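# Fold the laundry bag's lid fully back open

## Task

The laundry bag is already unzipped. Swing its lid open until it reaches its furthest open position. When you finish, both garments have to remain completely inside the bag, and the bag and the bin must both still be standing on the table.

## Robot and tools

Robot: two arms. left_arm wears a left hand and right_arm a right hand. Base positions in the scene frame: left_arm (+0.045, +0.335, 0) m, right_arm (+0.008, -0.237, 0) m, each yawed very slightly. A camera stand is fixed behind them. Loose objects may occasionally get a small push from outside.

Scene frame: origin at table-top height, halfway between the nominal bases. +z is up, +x points out over the table, and +y is toward left_arm. Arm names do not match image sides.

Hand point: a point fixed to the palm, about 0.05 m in front of it and 0.15 m along the fingers from the wrist flange. Its +z runs along straight fingers and +y points out of the palm. On the right hand +x points away from the thumb; on the left hand +x points toward the thumb. Straight fingertips reach about 0.06 to 0.07 m past the point, sitting 0.06 m behind it along -y. A wrist bracket on the little-finger side can strike objects.

Row layout (28 numbers, each -1 to 1), always all 28 even if one arm is idle: left dx, dy, dz, rx, ry, rz; left thumb_turn, thumb_bend, index, middle, ring, little, force_limit, speed; then the same 14 for the right arm.

Pose numbers are offsets, not poses. They count from that arm's Hand target as it was when the action or move began, along the Hand target's own axes. 1.0 equals 0.6 m of travel or 180 degrees of turn. rx, ry, rz form one rotation vector. Every row in an action counts from the same start, so repeating an offset in a later call moves the arm further. Six zeros re-request the current Hand target.

Hand numbers are absolute motor targets: -1 open or straight, +1 closed or curled. A thumb_turn of +1 puts the thumb opposite the fingers. force_limit runs from about 0 N at -1 to 10 N at +1, or 15 N for the two thumb motors. speed rises linearly from near zero at -1 to full at +0.48 and stays full up to +1; a full finger stroke takes 0.49 s at full speed. For gentle closing use speed -0.94 or lower. No number means 'unchanged'. To keep a hand as it is, resend the eight numbers from its last executed row. If none has been sent yet, send its hand_measured six values plus hand_force_limit and hand_speed. The closed hand grips things 0.035 to 0.065 m thick, or handles down to about 0.025 m. To loosen a grip, send targets more open than hand_measured. To squeeze harder, raise force_limit and also send a more-closed target.

Tools:
- execute_actions(actions, cameras): actions is a list of actions. Each action is a list of 1 to 15 rows, one per 1/30 s step. If there are fewer than 15 rows, the last row is held. cameras is a list of names, ["all"] or []. By default you get images only when actions is empty.
- move(target, speed, blend, blocking, cameras): target is one row, or a list of up to 15 rows, each counted from the same starting Hand targets. The hand points follow straight paths, with the whole move capped at 10 s. speed is the path top speed in m/s, from 0.002 to 4.3, default 0.25. Turning is limited to twice that value in rad/s. You may give one speed value per target. blend is a corner-rounding radius in m, and 0 means stop at each target. blocking=false returns after about 0.5 s while the move keeps running. The result adds a move: line with done, off_target, moving, held or fault, plus any limits (paced = the pose was clipped, held = steps were withheld). Moves do not avoid obstacles or the other arm. Faster moves strike harder and stray more.
- wait(seconds 0 to 10): lets time pass while holding the last command.
- stop(): brakes a running move.
- zoom_image(camera, region [x0, y0, x1, y1] in pixels, at most 504x504): zooms into the newest image from that camera.
- show_instructions(): shows the reference pages.
- finished_scene(scene=1): ends the scene irreversibly.

Cameras: cam_head_left, cam_head_right, cam_high, cam_left_wrist, cam_right_wrist, all 672x504.

Results: end_effector_position (m) and end_effector_quat_wxyz are in the scene frame. Hand target is the last commanded pose after clipping; the next offsets start from it. The result also gives hand_measured, hand_stopped_by (moving, target, force, stalled, fault) and hand_load_n (fingertip newtons, positive when pushed open), each in hand-number order. It also gives joint positions, velocities, torques, motor temperatures, and sometimes step-by-step positions.

Behaviour: each step, the commanded orientation is clipped to within 40 degrees of the measured one. The arm often rests 1 to 3 cm (up to 5 cm) short of its target, usually low. This does not by itself mean contact. Send the remaining gap as a new offset. Small rotations can shift the hand point considerably. Avoid paths near an arm's own base, because they can flip the shoulder.

Avoid: knocking anything off the table, which fails the task. Do not strike fixed or heavy objects hard. Do not let the hands press on each other or grip the other hand's fingers. Avoid overloading fingers and releasing objects while they are moving. Arm stops happen when an arm is blocked; command back past the contact to relieve a push. Watch for heat from long stretches, loads or unreachable targets. A MOTOR HOT line warns of this, and at 100 °C that arm drops and stays down for 30 to 60 s.

Each tool is called after ">>>" as name(argument=value, ...) on one line, values as JSON.

Reference images:

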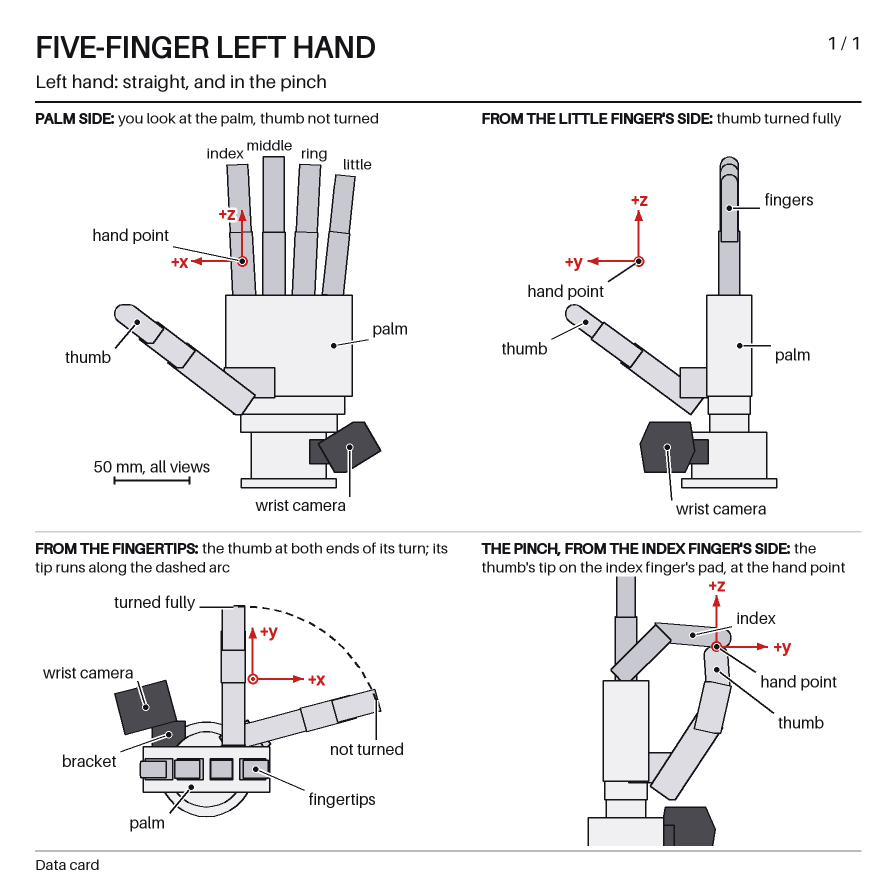

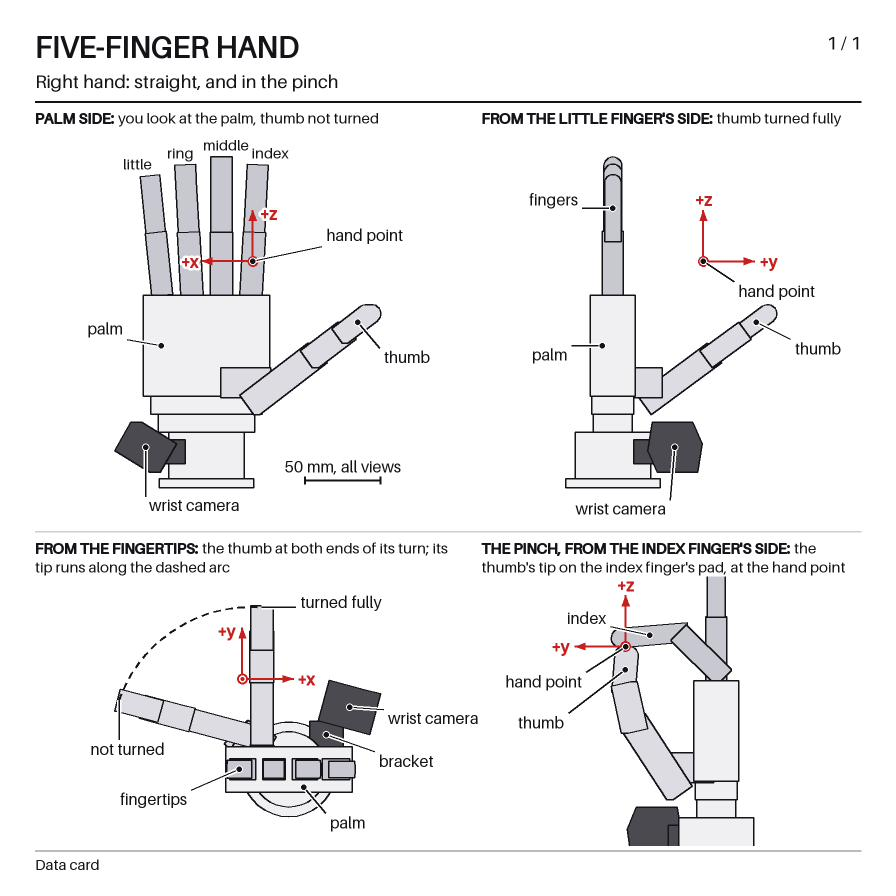

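## Session

>>> execute_actions(actions=[])

Scene clock: 0.00 s.
left_arm: end_effector_position=(+0.6224, +0.0144, +0.2188) hand_measured=(-1.000, -1.000, -1.000, -1.000, -1.000, -1.000) hand_load_n=(+0.0, +0.0, +0.0, +0.0, +0.0, +0.0) hand_stopped_by=(target, target, target, target, target, target) hand_force_limit=0.00 hand_speed=-0.80 end_effector_quat_wxyz=(+0.323, +0.912, -0.218, +0.130) | right_arm: end_effector_position=(+0.5768, -0.4596, +0.2755) hand_measured=(-1.000, -1.000, -1.000, -1.000, -1.000, -1.000) hand_load_n=(+0.0, +0.0, +0.0, +0.0, +0.0, +0.0) hand_stopped_by=(target, target, target, target, target, target) hand_force_limit=0.00 hand_speed=-0.80 end_effector_quat_wxyz=(+0.171, +0.183, +0.908, -0.335)
Joint positions: left_arm=[-0.222 1.827 1.597 -1.019 0.645 -1.459] | right_arm=[-0.257 1.547 1.521 -1.084 0.643 1.552]
Joint velocities: within noise
Joint torques (N m): no reading
Motor temperatures (°C): left_arm=[31 31 28 28 26 26] | right_arm=[30 29 26 29 29 28]
Heat: left arm: hottest waist 31 °C; right arm: hottest waist 30 °C.
Hand target: left_arm +0.6280, +0.0130, +0.2256; +0.323, +0.910, -0.220, +0.138 | right_arm +0.5825, -0.4611, +0.2884; +0.183, +0.186, +0.905, -0.335

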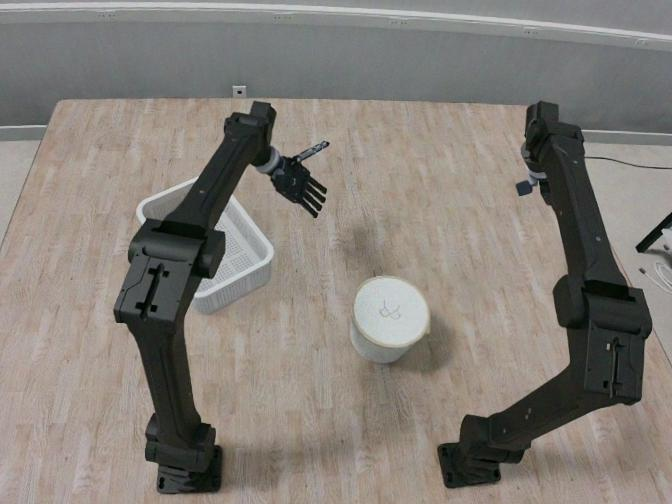

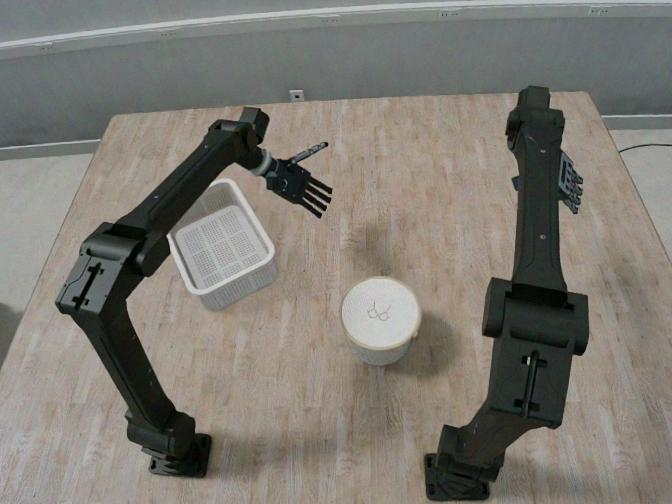

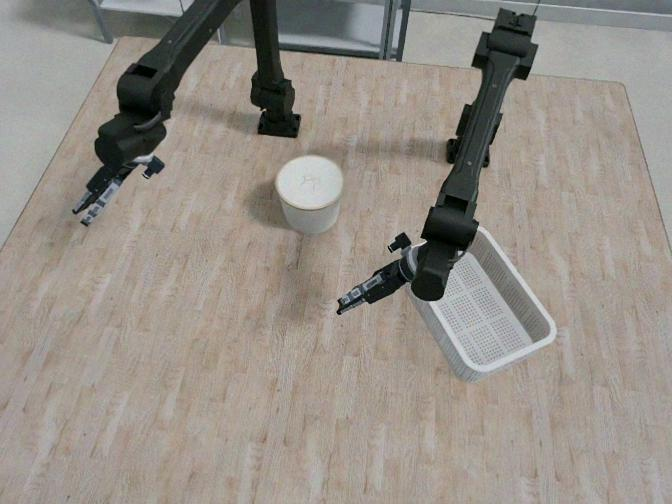

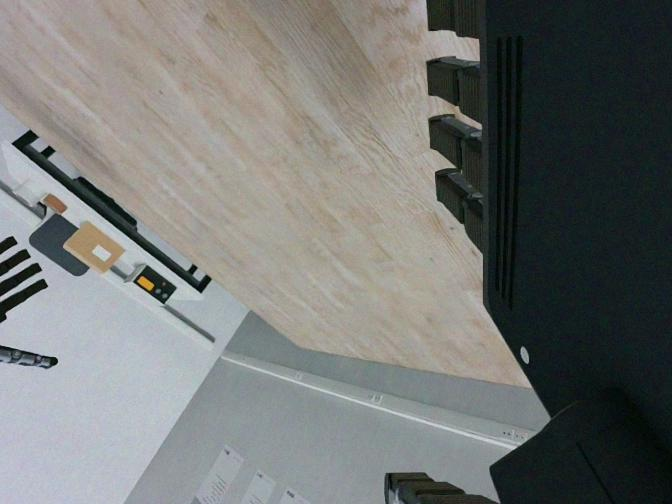

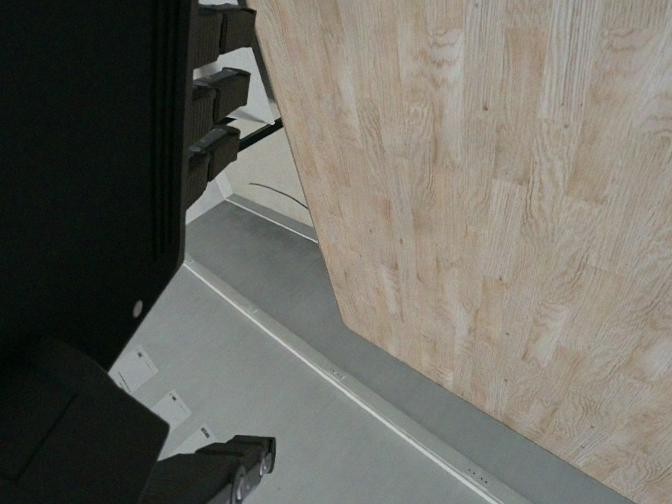

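>>> zoom_image(camera="cam_high", region=[240, 130, 380, 250])

>>> zoom_image(camera="cam_head_left", region=[320, 250, 460, 380])

>>> zoom_image(camera="cam_head_right", region=[320, 250, 460, 380])

Scaled by 3.600 from the camera's 672x504 image, which has a finer 960x720 frame.

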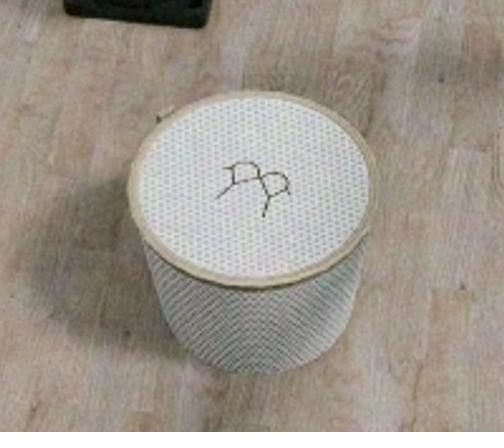

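Scaled by 3.600 from the camera's 672x504 image, which has a finer 960x720 frame.

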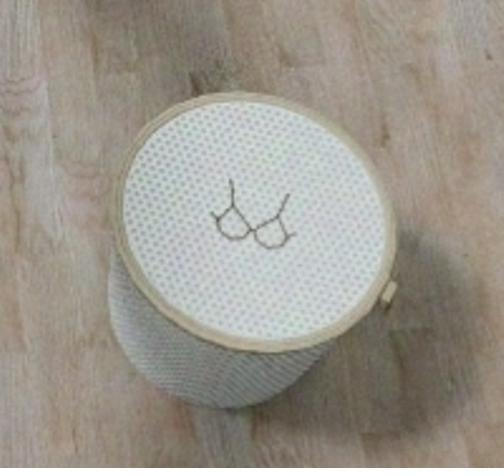

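Scaled by 3.600 from the camera's 672x504 image, which has a finer 960x720 frame.

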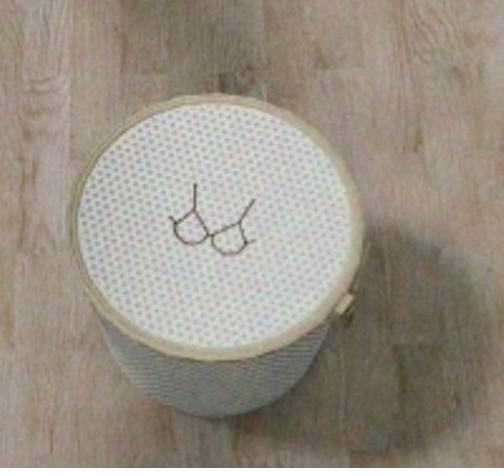

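>>> move(target=[[0,0,0,0,0,0,-1,-1,-1,-1,-1,-1,0,-0.8,0,0,0,0,0,-0.3,-1,-1,-1,-1,-1,-1,0,-0.8]], speed=0.4)

Scene clock: 9.80 s.
left_arm: end_effector_position=(+0.6224, +0.0144, +0.2188) hand_measured=(-1.000, -1.000, -1.000, -1.000, -1.000, -1.000) hand_load_n=(+0.0, +0.0, -0.5, +0.0, +0.0, +0.0) hand_stopped_by=(target, target, target, target, target, target) hand_force_limit=0.00 hand_speed=-0.80 end_effector_quat_wxyz=(+0.323, +0.912, -0.218, +0.130) | right_arm: end_effector_position=(+0.5725, -0.4591, +0.2765) hand_measured=(-1.000, -1.000, -1.000, -1.000, -1.000, -1.000) hand_load_n=(+0.0, +0.0, +0.0, +0.0, +0.0, +0.0) hand_stopped_by=(target, target, target, target, target, target) hand_force_limit=0.00 hand_speed=-0.80 end_effector_quat_wxyz=(+0.005, -0.243, +0.894, -0.377)
Joint positions: left_arm=[-0.222 1.827 1.597 -1.019 0.645 -1.459] | right_arm=[-0.257 1.68 1.754 -1.18 0.643 0.622]
Joint torques (N m): left_arm=[0.91 -16.62 9.81 0.68 0.6 0.03] | right_arm=[-0.85 -13.57 13.14 0.79 0.41 -0.18]
Heat: left arm: hottest shoulder 32 °C; right arm: hottest waist 30 °C.
Hand target: left_arm +0.6280, +0.0130, +0.2256; +0.323, +0.910, -0.220, +0.138 | right_arm +0.5825, -0.4611, +0.2882; +0.011, -0.245, +0.891, -0.382
Off the commanded pose: left_arm 0.009 m, 1 deg | right_arm 0.016 m, 1 deg.
move: off_target (right_arm)

>>> move(target=[[0,0,0,0,0,0,-1,-1,-1,-1,-1,-1,0,-0.8,0.320,0.379,-0.131,0.0970,-0.4368,-0.3095,-1,-1,-1,-1,-1,-1,0,-0.8]], speed=0.4, cameras=["all"])

Scene clock: 13.77 s.
left_arm: end_effector_position=(+0.6224, +0.0144, +0.2188) hand_measured=(-1.000, -1.000, -1.000, -1.000, -1.000, -1.000) hand_load_n=(+0.0, +0.0, +0.0, +0.0, +0.0, +0.0) hand_stopped_by=(target, target, target, target, target, target) hand_force_limit=0.00 hand_speed=-0.80 end_effector_quat_wxyz=(+0.323, +0.912, -0.218, +0.130) | right_arm: end_effector_position=(+0.2956, -0.3518, +0.2109) hand_measured=(-1.000, -1.000, -1.000, -1.000, -1.000, -1.000) hand_load_n=(-0.5, +0.0, +0.0, +0.0, +0.0, +0.0) hand_stopped_by=(target, target, target, target, target, target) hand_force_limit=0.00 hand_speed=-0.80 end_effector_quat_wxyz=(-0.418, +0.772, -0.426, +0.218)
Joint positions: left_arm=[-0.222 1.827 1.597 -1.019 0.645 -1.459] | right_arm=[-0.814 1.056 0.915 -1.184 -0.962 -1.25]
Joint torques (N m): left_arm=[0.85 -17.08 9.83 0.64 0.59 0.05] | right_arm=[-1.67 -4.19 11.12 0.43 -0.78 -0.15]
Heat: left arm: hottest shoulder 33 °C; right arm: hottest waist 30 °C.
Hand target: left_arm +0.6280, +0.0130, +0.2256; +0.323, +0.910, -0.220, +0.138 | right_arm +0.3000, -0.3597, +0.2199; -0.416, +0.773, -0.422, +0.227
Off the commanded pose: left_arm 0.009 m, 1 deg | right_arm 0.013 m, 1 deg.
move: off_target (right_arm)
camera_calibration:
cam_right_wrist: T_world_to_cam=[[-0.291278, -0.473466, -0.831256, 0.100465], [-0.925216, 0.360304, 0.118981, 0.369503], [0.243171, 0.803748, -0.543007, 0.436483], [0, 0, 0, 1]] pos_world=[0.264994, -0.436389, 0.276562]

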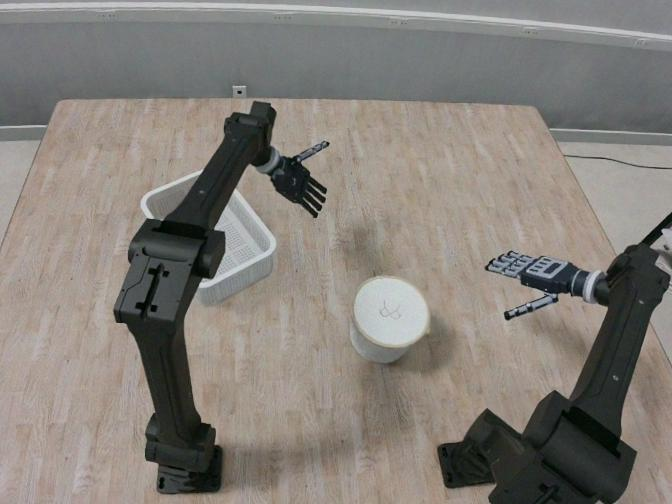

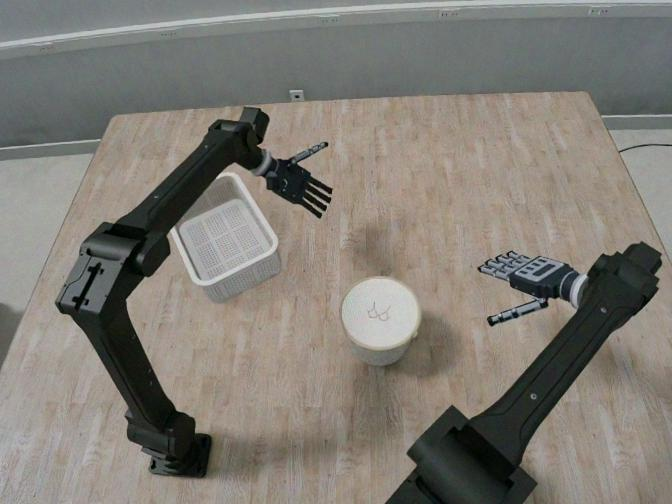

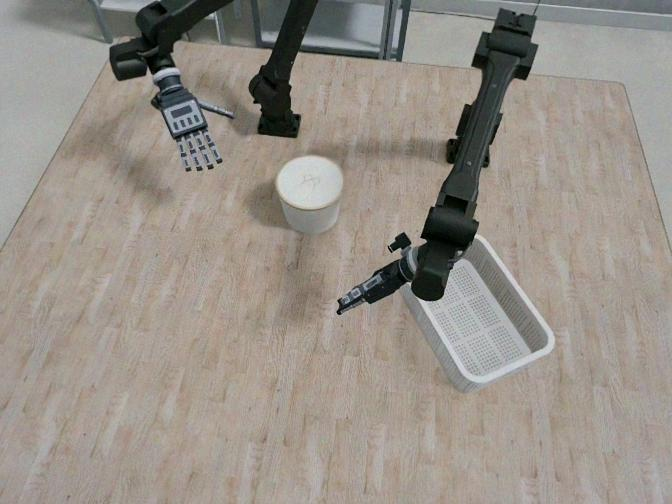

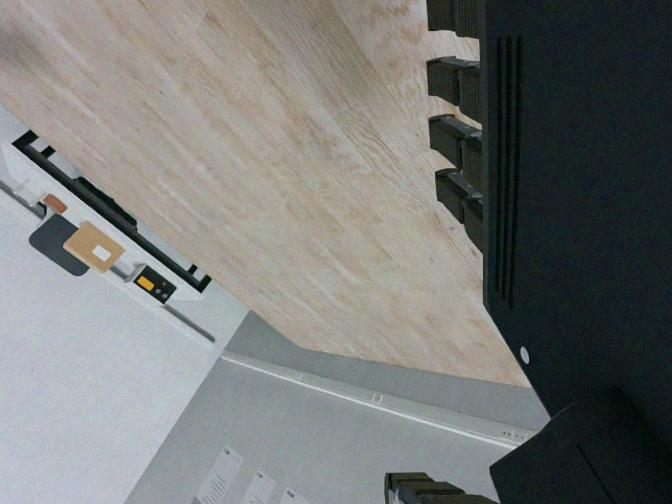

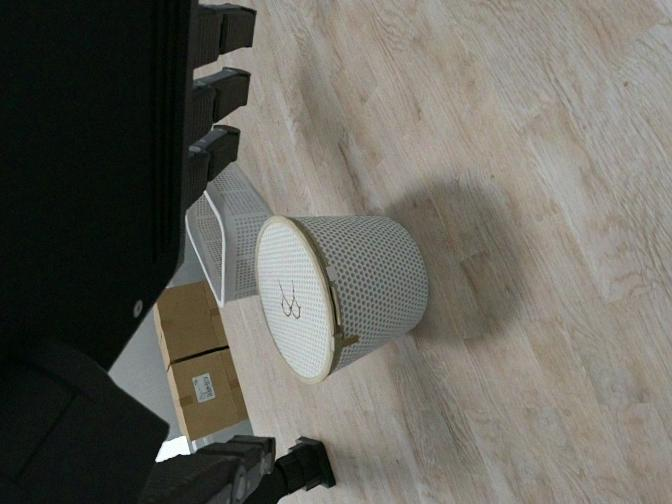

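>>> zoom_image(camera="cam_right_wrist", region=[240, 200, 440, 400])

Scaled by 2.520 from the camera's 672x504 image, which has a finer 960x720 frame.

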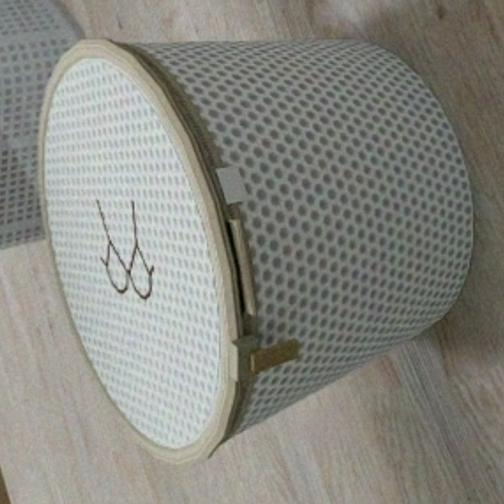

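>>> zoom_image(camera="cam_right_wrist", region=[300, 240, 380, 400])

>>> zoom_image(camera="cam_high", region=[270, 145, 350, 240])

>>> zoom_image(camera="cam_head_left", region=[340, 265, 440, 370])

Scaled by 3.150 from the camera's 672x504 image, which has a finer 960x720 frame.

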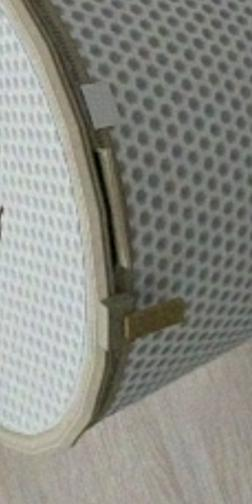

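Scaled by 5.305 from the camera's 672x504 image, which has a finer 960x720 frame.

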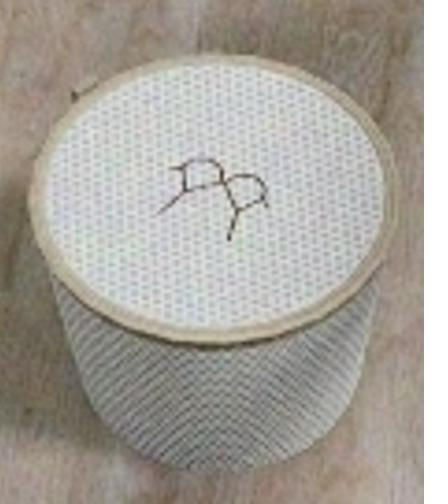

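Scaled by 4.800 from the camera's 672x504 image, which has a finer 960x720 frame.

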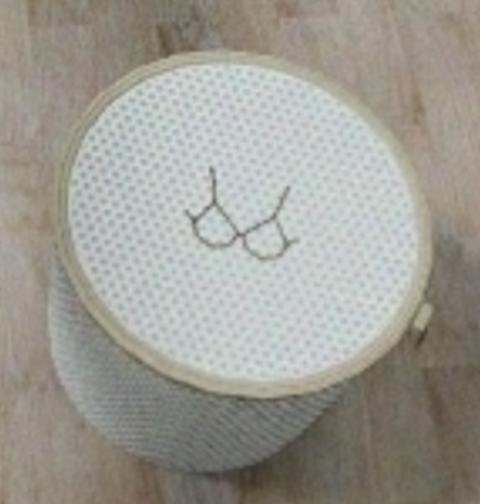

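>>> move(target=[[0,0,0,0,0,0,-1,-1,-1,-1,-1,-1,0,-0.8,-0.153,0.048,0.079,0,0,0,-1,-1,-1,-1,-1,-1,0,-0.8]], speed=0.2, cameras=["cam_right_wrist"])

>>> zoom_image(camera="cam_right_wrist", region=[200, 150, 500, 450])

Scene clock: 17.40 s.
left_arm: end_effector_position=(+0.6224, +0.0144, +0.2188) hand_measured=(-1.000, -1.000, -1.000, -1.000, -1.000, -1.000) hand_load_n=(+0.0, +0.0, +0.0, +0.0, +0.0, +0.0) hand_stopped_by=(target, target, target, target, target, target) hand_force_limit=0.00 hand_speed=-0.80 end_effector_quat_wxyz=(+0.323, +0.912, -0.218, +0.130) | right_arm: end_effector_position=(+0.2669, -0.2691, +0.1669) hand_measured=(-1.000, -1.000, -1.000, -1.000, -1.000, -1.000) hand_load_n=(-0.5, +0.0, +0.0, +0.0, +0.0, +0.0) hand_stopped_by=(target, target, target, target, target, target) hand_force_limit=0.00 hand_speed=-0.80 end_effector_quat_wxyz=(-0.417, +0.773, -0.424, +0.221)
Joint positions: left_arm=[-0.222 1.827 1.597 -1.019 0.645 -1.459] | right_arm=[-0.644 0.784 0.638 -0.959 -0.901 -0.987]
Joint torques (N m): left_arm=[0.97 -16.73 9.74 0.69 0.62 0.06] | right_arm=[-0.56 -2.08 9.11 1.65 -0.51 0.1]
Heat: left arm: hottest shoulder 33 °C; right arm: hottest waist 30 °C.
Hand target: left_arm +0.6280, +0.0130, +0.2256; +0.323, +0.910, -0.220, +0.138 | right_arm +0.2702, -0.2696, +0.1698; -0.416, +0.773, -0.422, +0.227
Off the commanded pose: left_arm 0.009 m, 1 deg | right_arm 0.004 m, 1 deg.
move: done
camera_calibration:
cam_right_wrist: T_world_to_cam=[[-0.285983, -0.480357, -0.829139, 0.0910417], [-0.926517, 0.359395, 0.111357, 0.319839], [0.244498, 0.800058, -0.54784, 0.352452], [0, 0, 0, 1]] pos_world=[0.236199, -0.353198, 0.232957]
Images, in order (width x height): cam_right_wrist 672x504.

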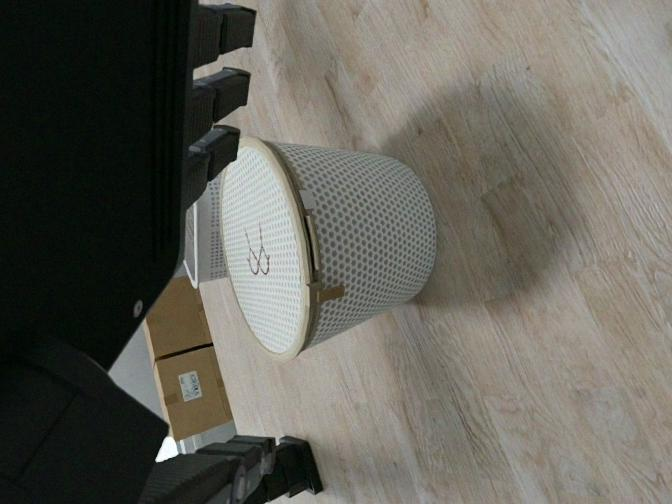

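Scaled by 1.680 from the camera's 672x504 image, which has a finer 960x720 frame.

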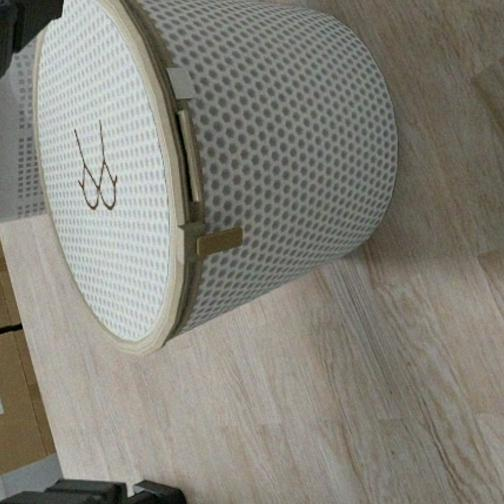

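>>> zoom_image(camera="cam_right_wrist", region=[270, 150, 370, 350])

Scaled by 2.520 from the camera's 672x504 image, which has a finer 960x720 frame.

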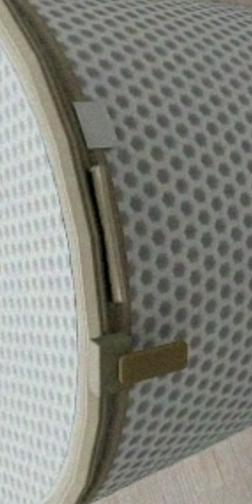

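>>> move(target=[[-0.283,0.152,-0.117,-0.003,-0.2644,0.5696,-1,-1,-1,-1,-1,-1,0,-0.8,0,0,0,0,0,0,-1,-1,-1,-1,-1,-1,0,-0.8]], speed=0.4, cameras=["all"])

Scene clock: 23.70 s.
left_arm: end_effector_position=(+0.4322, +0.0449, +0.2600) hand_measured=(-1.000, -1.000, -1.000, -1.000, -1.000, -1.000) hand_load_n=(+0.0, +0.0, +0.0, +0.0, +0.5, +0.0) hand_stopped_by=(target, target, target, target, target, target) hand_force_limit=0.00 hand_speed=-0.80 end_effector_quat_wxyz=(+0.001, -0.392, +0.920, -0.005) | right_arm: end_effector_position=(+0.2669, -0.2691, +0.1669) hand_measured=(-1.000, -1.000, -1.000, -1.000, -1.000, -1.000) hand_load_n=(-0.5, +0.0, +0.0, +0.0, +0.0, +0.0) hand_stopped_by=(target, target, target, target, target, target) hand_force_limit=0.00 hand_speed=-0.80 end_effector_quat_wxyz=(-0.417, +0.773, -0.424, +0.221)
Joint positions: left_arm=[-0.571 1.776 1.884 -1.669 0.003 0.168] | right_arm=[-0.644 0.784 0.638 -0.959 -0.901 -0.986]
Joint torques (N m): left_arm=[0.73 -16.26 7.13 -0.16 -0.11 0.23] | right_arm=[-0.5 -2.02 9.17 1.63 -0.5 0.02]
Heat: left arm: hottest shoulder 34 °C; right arm: hottest waist 30 °C.
Hand target: left_arm +0.4289, +0.0482, +0.2594; +0.000, -0.383, +0.924, +0.000 | right_arm +0.2703, -0.2696, +0.1698; -0.416, +0.773, -0.422, +0.227
Off the commanded pose: left_arm 0.005 m, 1 deg | right_arm 0.004 m, 1 deg.
move: done
camera_calibration:
cam_left_wrist: T_world_to_cam=[[0.552854, -0.832768, 0.0291451, -0.214079], [-0.742033, -0.476101, 0.471927, 0.225597], [-0.37913, -0.282534, -0.881156, 0.5216], [0, 0, 0, 1]] pos_world=[0.483509, 0.0764989, 0.359385]
cam_right_wrist: T_world_to_cam=[[-0.286454, -0.479813, -0.829291, 0.0913524], [-0.926322, 0.359753, 0.111824, 0.319718], [0.244685, 0.800223, -0.547514, 0.352415], [0, 0, 0, 1]] pos_world=[0.236099, -0.353198, 0.232958]

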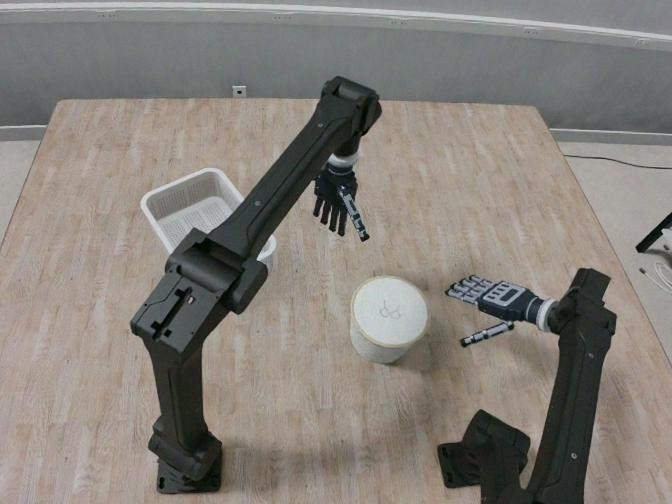

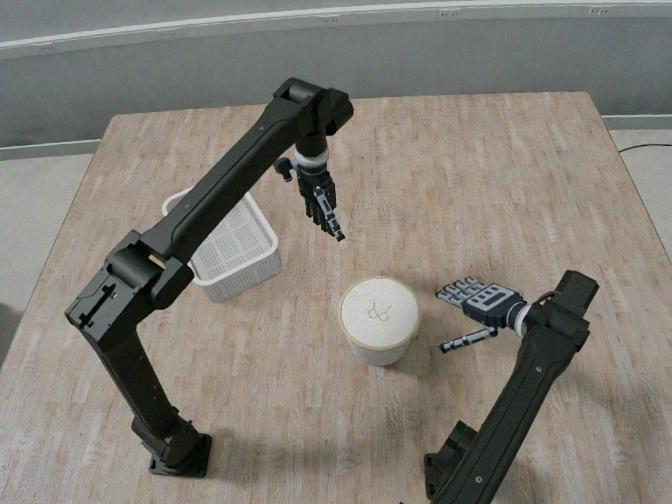

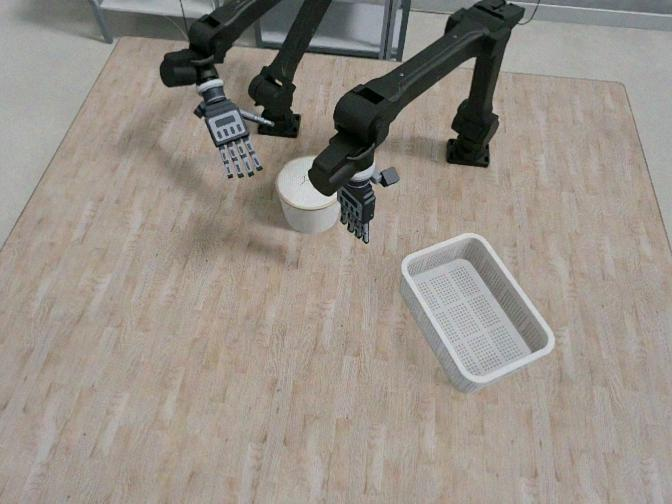

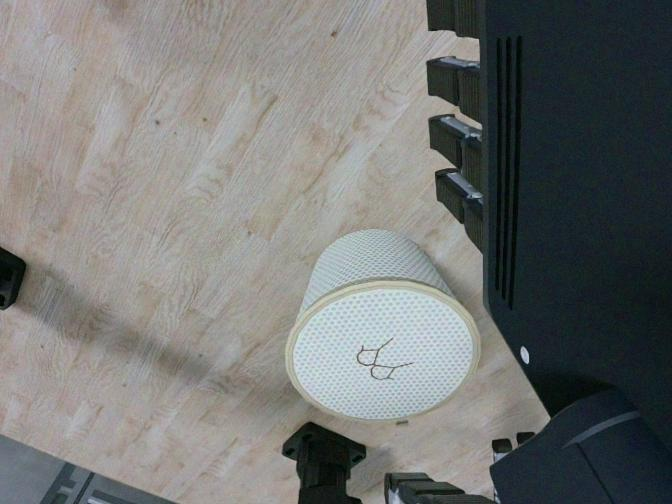

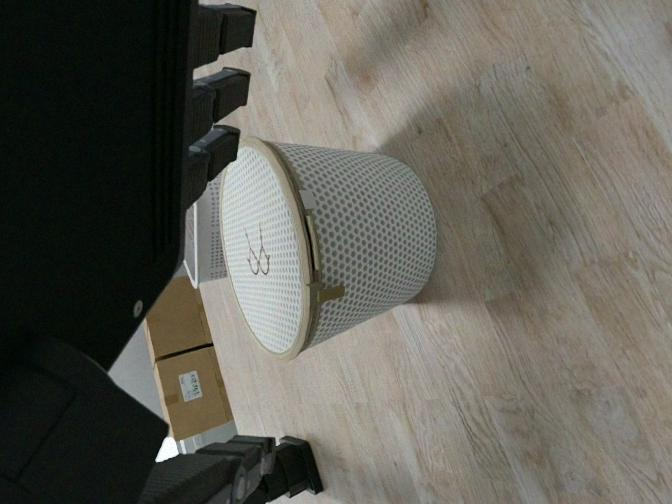

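>>> zoom_image(camera="cam_left_wrist", region=[280, 220, 490, 430])

Scaled by 2.400 from the camera's 672x504 image, which has a finer 960x720 frame.

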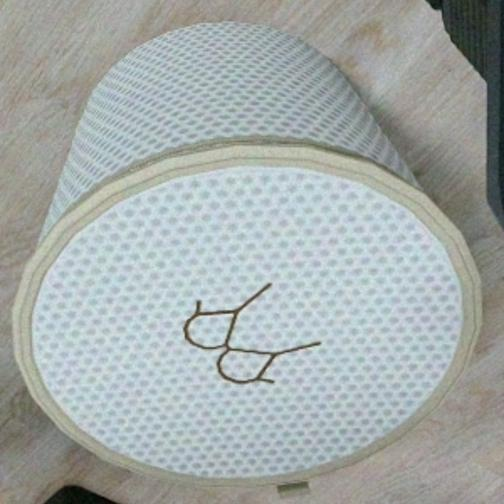

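>>> zoom_image(camera="cam_left_wrist", region=[285, 255, 395, 345])

>>> zoom_image(camera="cam_left_wrist", region=[380, 255, 490, 345])

Scaled by 4.582 from the camera's 672x504 image, which has a finer 960x720 frame.

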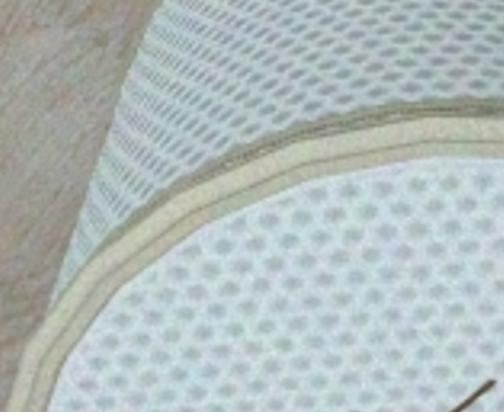

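Scaled by 4.582 from the camera's 672x504 image, which has a finer 960x720 frame.

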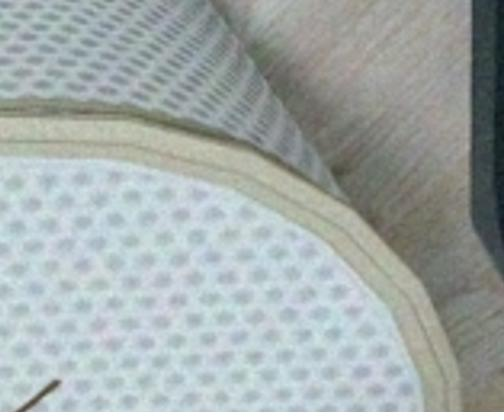

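>>> move(target=[[0.008,0.013,0.067,0,0,-0.5833,-1,-1,0,0,0,0,0,-0.5,0.2735,-0.049,-0.077,0,0,0,-1,-1,-1,-1,-1,-1,0,-0.8]], speed=0.4, cameras=["all"])

Scene clock: 34.20 s.
left_arm: end_effector_position=(+0.4216, +0.0514, +0.2184) hand_measured=(-1.000, -1.000, +0.000, +0.000, +0.000, +0.000) hand_load_n=(+0.5, +0.0, +0.0, +0.0, +0.0, +0.0) hand_stopped_by=(target, target, target, target, target, target) hand_force_limit=0.00 hand_speed=-0.50 end_effector_quat_wxyz=(+0.000, +0.964, -0.264, -0.005) | right_arm: end_effector_position=(+0.3334, -0.4075, +0.2074) hand_measured=(-1.000, -1.000, -1.000, -1.000, -1.000, -1.000) hand_load_n=(-0.5, +0.0, +0.0, -0.5, -0.5, +0.0) hand_stopped_by=(target, target, target, target, target, target) hand_force_limit=0.00 hand_speed=-0.80 end_effector_quat_wxyz=(-0.420, +0.771, -0.428, +0.213)
Joint positions: left_arm=[-0.486 1.491 1.422 -1.511 0.003 -1.549] | right_arm=[-0.843 1.26 1.063 -1.182 -0.969 -1.302]
Joint torques (N m): left_arm=[0.32 -12.4 7.04 0.46 -0.05 -0.11] | right_arm=[-1.73 -6.95 12.03 0.38 -0.82 -0.2]
Motor temperatures (°C): left_arm=[31 34 32 28 26 26] | right_arm=[30 29 32 29 29 28]
Heat: left arm: hottest shoulder 34 °C; right arm: hottest elbow 32 °C.
Hand target: left_arm +0.4200, +0.0503, +0.2194; +0.000, +0.966, -0.259, +0.000 | right_arm +0.3403, -0.4197, +0.2198; -0.416, +0.773, -0.422, +0.227
Off the commanded pose: left_arm 0.002 m, 1 deg | right_arm 0.019 m, 2 deg.
move: off_target (right_arm)
camera_calibration:
cam_left_wrist: T_world_to_cam=[[0.684701, 0.7287, 0.0134617, -0.334049], [0.640876, -0.610771, 0.465013, -0.334168], [0.347077, -0.309767, -0.885202, 0.178934], [0, 0, 0, 1]] pos_world=[0.38078, 0.09475, 0.318282]
cam_right_wrist: T_world_to_cam=[[-0.296352, -0.466887, -0.833182, 0.0869446], [-0.924885, 0.357909, 0.128409, 0.421905], [0.238251, 0.808652, -0.537884, 0.472597], [0, 0, 0, 1]] pos_world=[0.303383, -0.492577, 0.272466]

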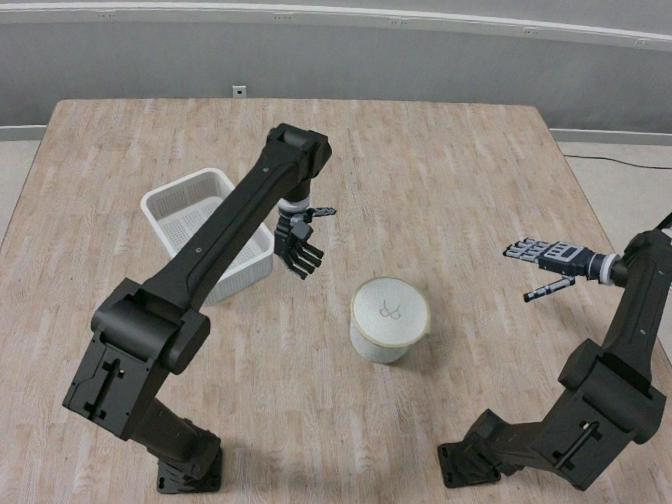

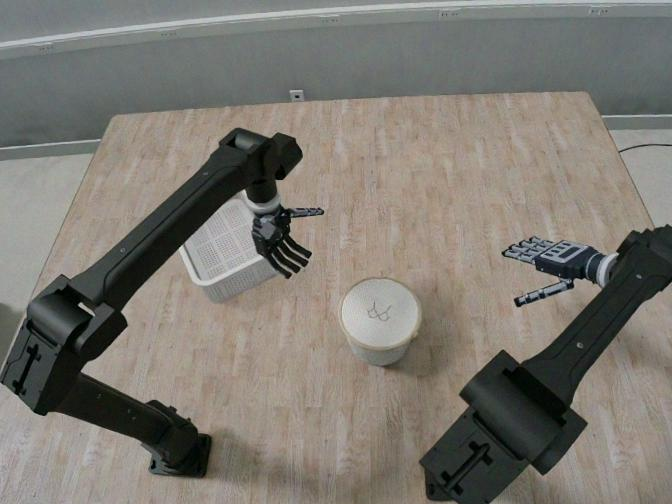

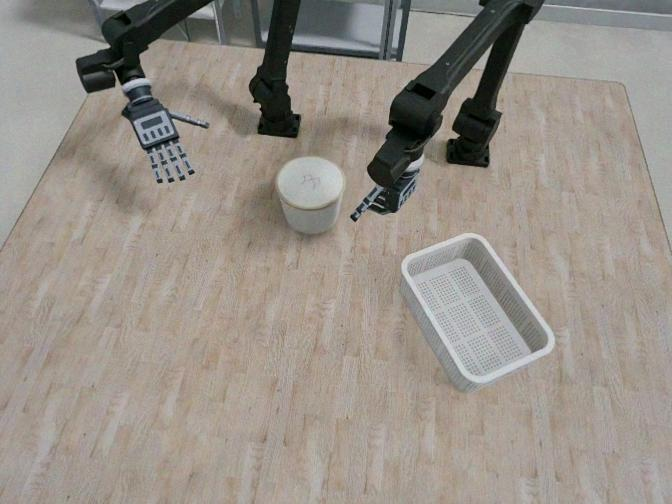

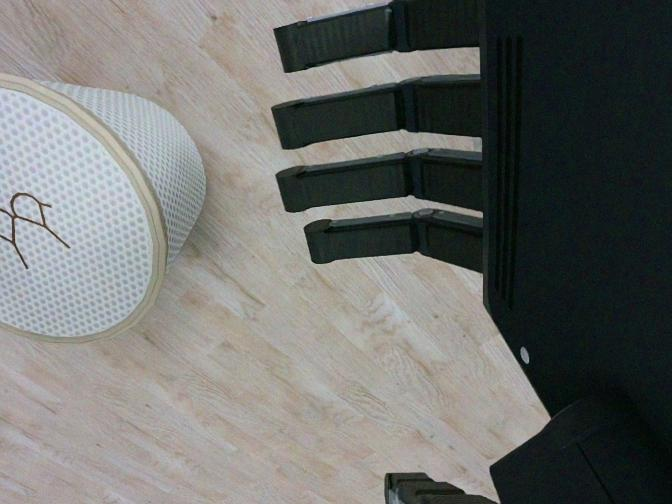

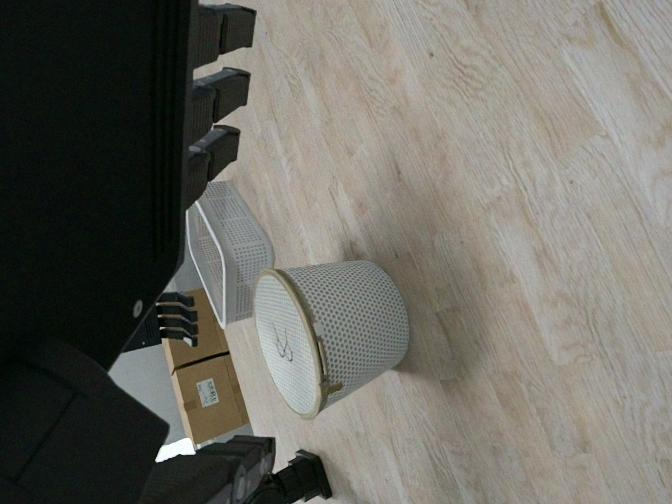

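>>> move(target=[[-0.001,0.0725,0.179,0,0,0,-1,-1,0,0,0,0,0,-0.5,0,0,0,0,0,0,-1,-1,-1,-1,-1,-1,0,-0.8]], speed=0.2, cameras=["cam_left_wrist","cam_right_wrist","cam_high","cam_head_left"])

>>> zoom_image(camera="cam_right_wrist", region=[150, 230, 430, 430])

Scene clock: 36.30 s.
left_arm: end_effector_position=(+0.3984, +0.0161, +0.1168) hand_measured=(-1.000, -1.000, +0.000, +0.000, +0.000, +0.000) hand_load_n=(+0.0, +0.0, +0.0, +0.0, +0.0, +0.0) hand_stopped_by=(target, target, target, target, target, target) hand_force_limit=0.00 hand_speed=-0.50 end_effector_quat_wxyz=(+0.001, +0.965, -0.263, +0.001) | right_arm: end_effector_position=(+0.3334, -0.4075, +0.2074) hand_measured=(-1.000, -1.000, -1.000, -1.000, -1.000, -1.000) hand_load_n=(-0.5, +0.0, +0.0, -0.5, +0.0, +0.0) hand_stopped_by=(target, target, target, target, target, target) hand_force_limit=0.00 hand_speed=-0.80 end_effector_quat_wxyz=(-0.420, +0.771, -0.428, +0.213)
Joint positions: left_arm=[-0.583 1.534 1.196 -1.23 0.002 -1.648] | right_arm=[-0.843 1.26 1.063 -1.182 -0.969 -1.302]
Joint torques (N m): left_arm=[0.38 -11.63 7.13 0.42 -0.02 -0.11] | right_arm=[-1.85 -6.77 12.01 0.36 -0.82 -0.17]
Heat: left arm: hottest shoulder 34 °C; right arm: hottest elbow 32 °C.
Hand target: left_arm +0.3979, +0.0129, +0.1119; +0.000, +0.966, -0.259, +0.000 | right_arm +0.3403, -0.4197, +0.2198; -0.416, +0.773, -0.422, +0.227
Off the commanded pose: left_arm 0.006 m, 1 deg | right_arm 0.019 m, 2 deg.
move: off_target (right_arm)
camera_calibration:
cam_left_wrist: T_world_to_cam=[[0.682866, 0.730337, 0.0173909, -0.29076], [0.636802, -0.60674, 0.475762, -0.293284], [0.358018, -0.313807, -0.879402, 0.0810704], [0, 0, 0, 1]] pos_world=[0.35629, 0.0598459, 0.215884]
cam_right_wrist: T_world_to_cam=[[-0.296352, -0.466887, -0.833182, 0.0869446], [-0.924885, 0.357909, 0.128409, 0.421905], [0.238251, 0.808652, -0.537884, 0.472597], [0, 0, 0, 1]] pos_world=[0.303383, -0.492577, 0.272466]
Images, in order (width x height): cam_head_left 672x504, cam_high 672x504, cam_left_wrist 672x504, cam_right_wrist 672x504.

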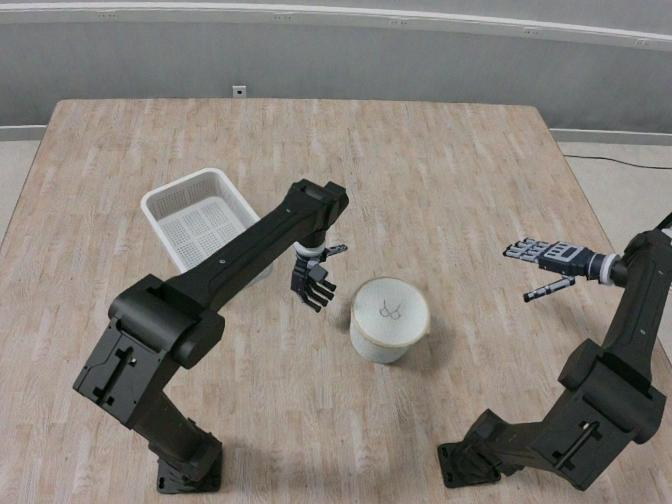

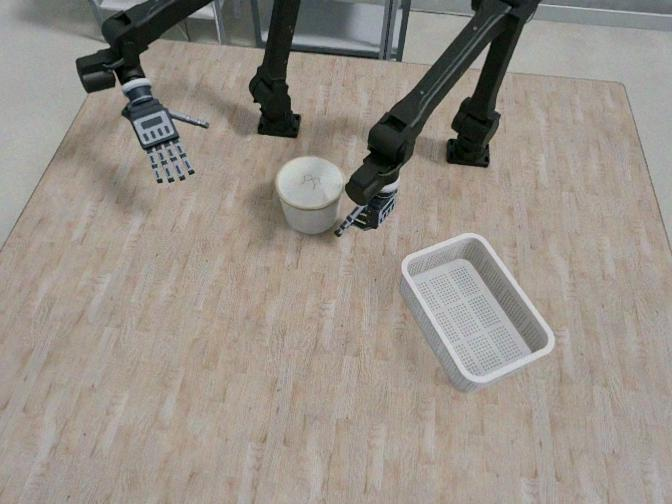

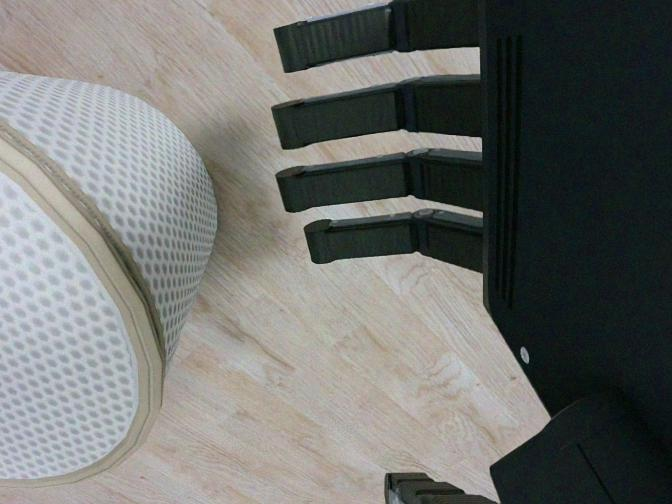

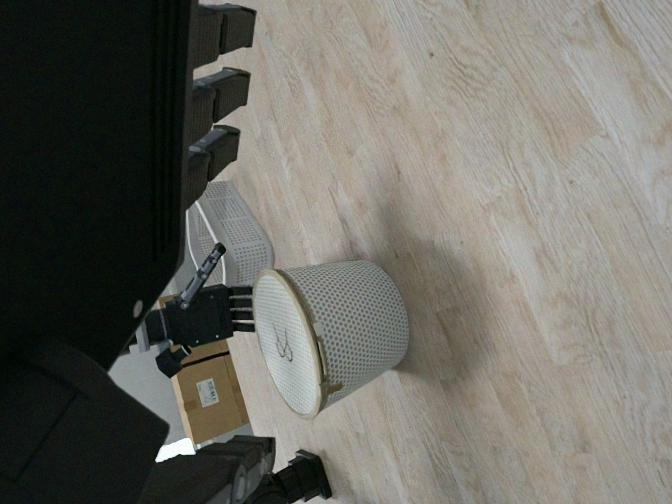

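Scaled by 1.800 from the camera's 672x504 image, which has a finer 960x720 frame.

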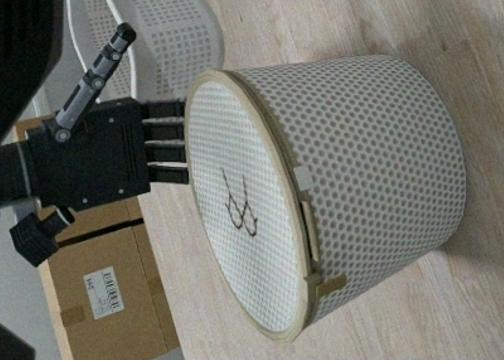

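>>> zoom_image(camera="cam_left_wrist", region=[0, 60, 220, 280])

>>> zoom_image(camera="cam_left_wrist", region=[60, 250, 220, 410])

Scaled by 2.291 from the camera's 672x504 image, which has a finer 960x720 frame.

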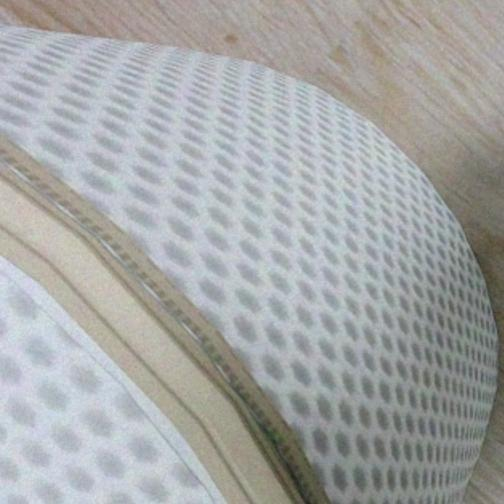

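Scaled by 3.150 from the camera's 672x504 image, which has a finer 960x720 frame.

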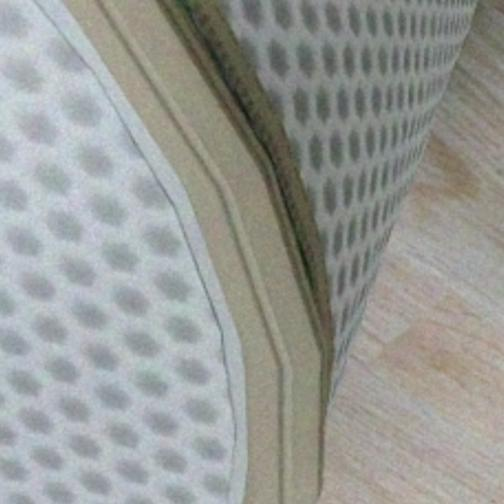

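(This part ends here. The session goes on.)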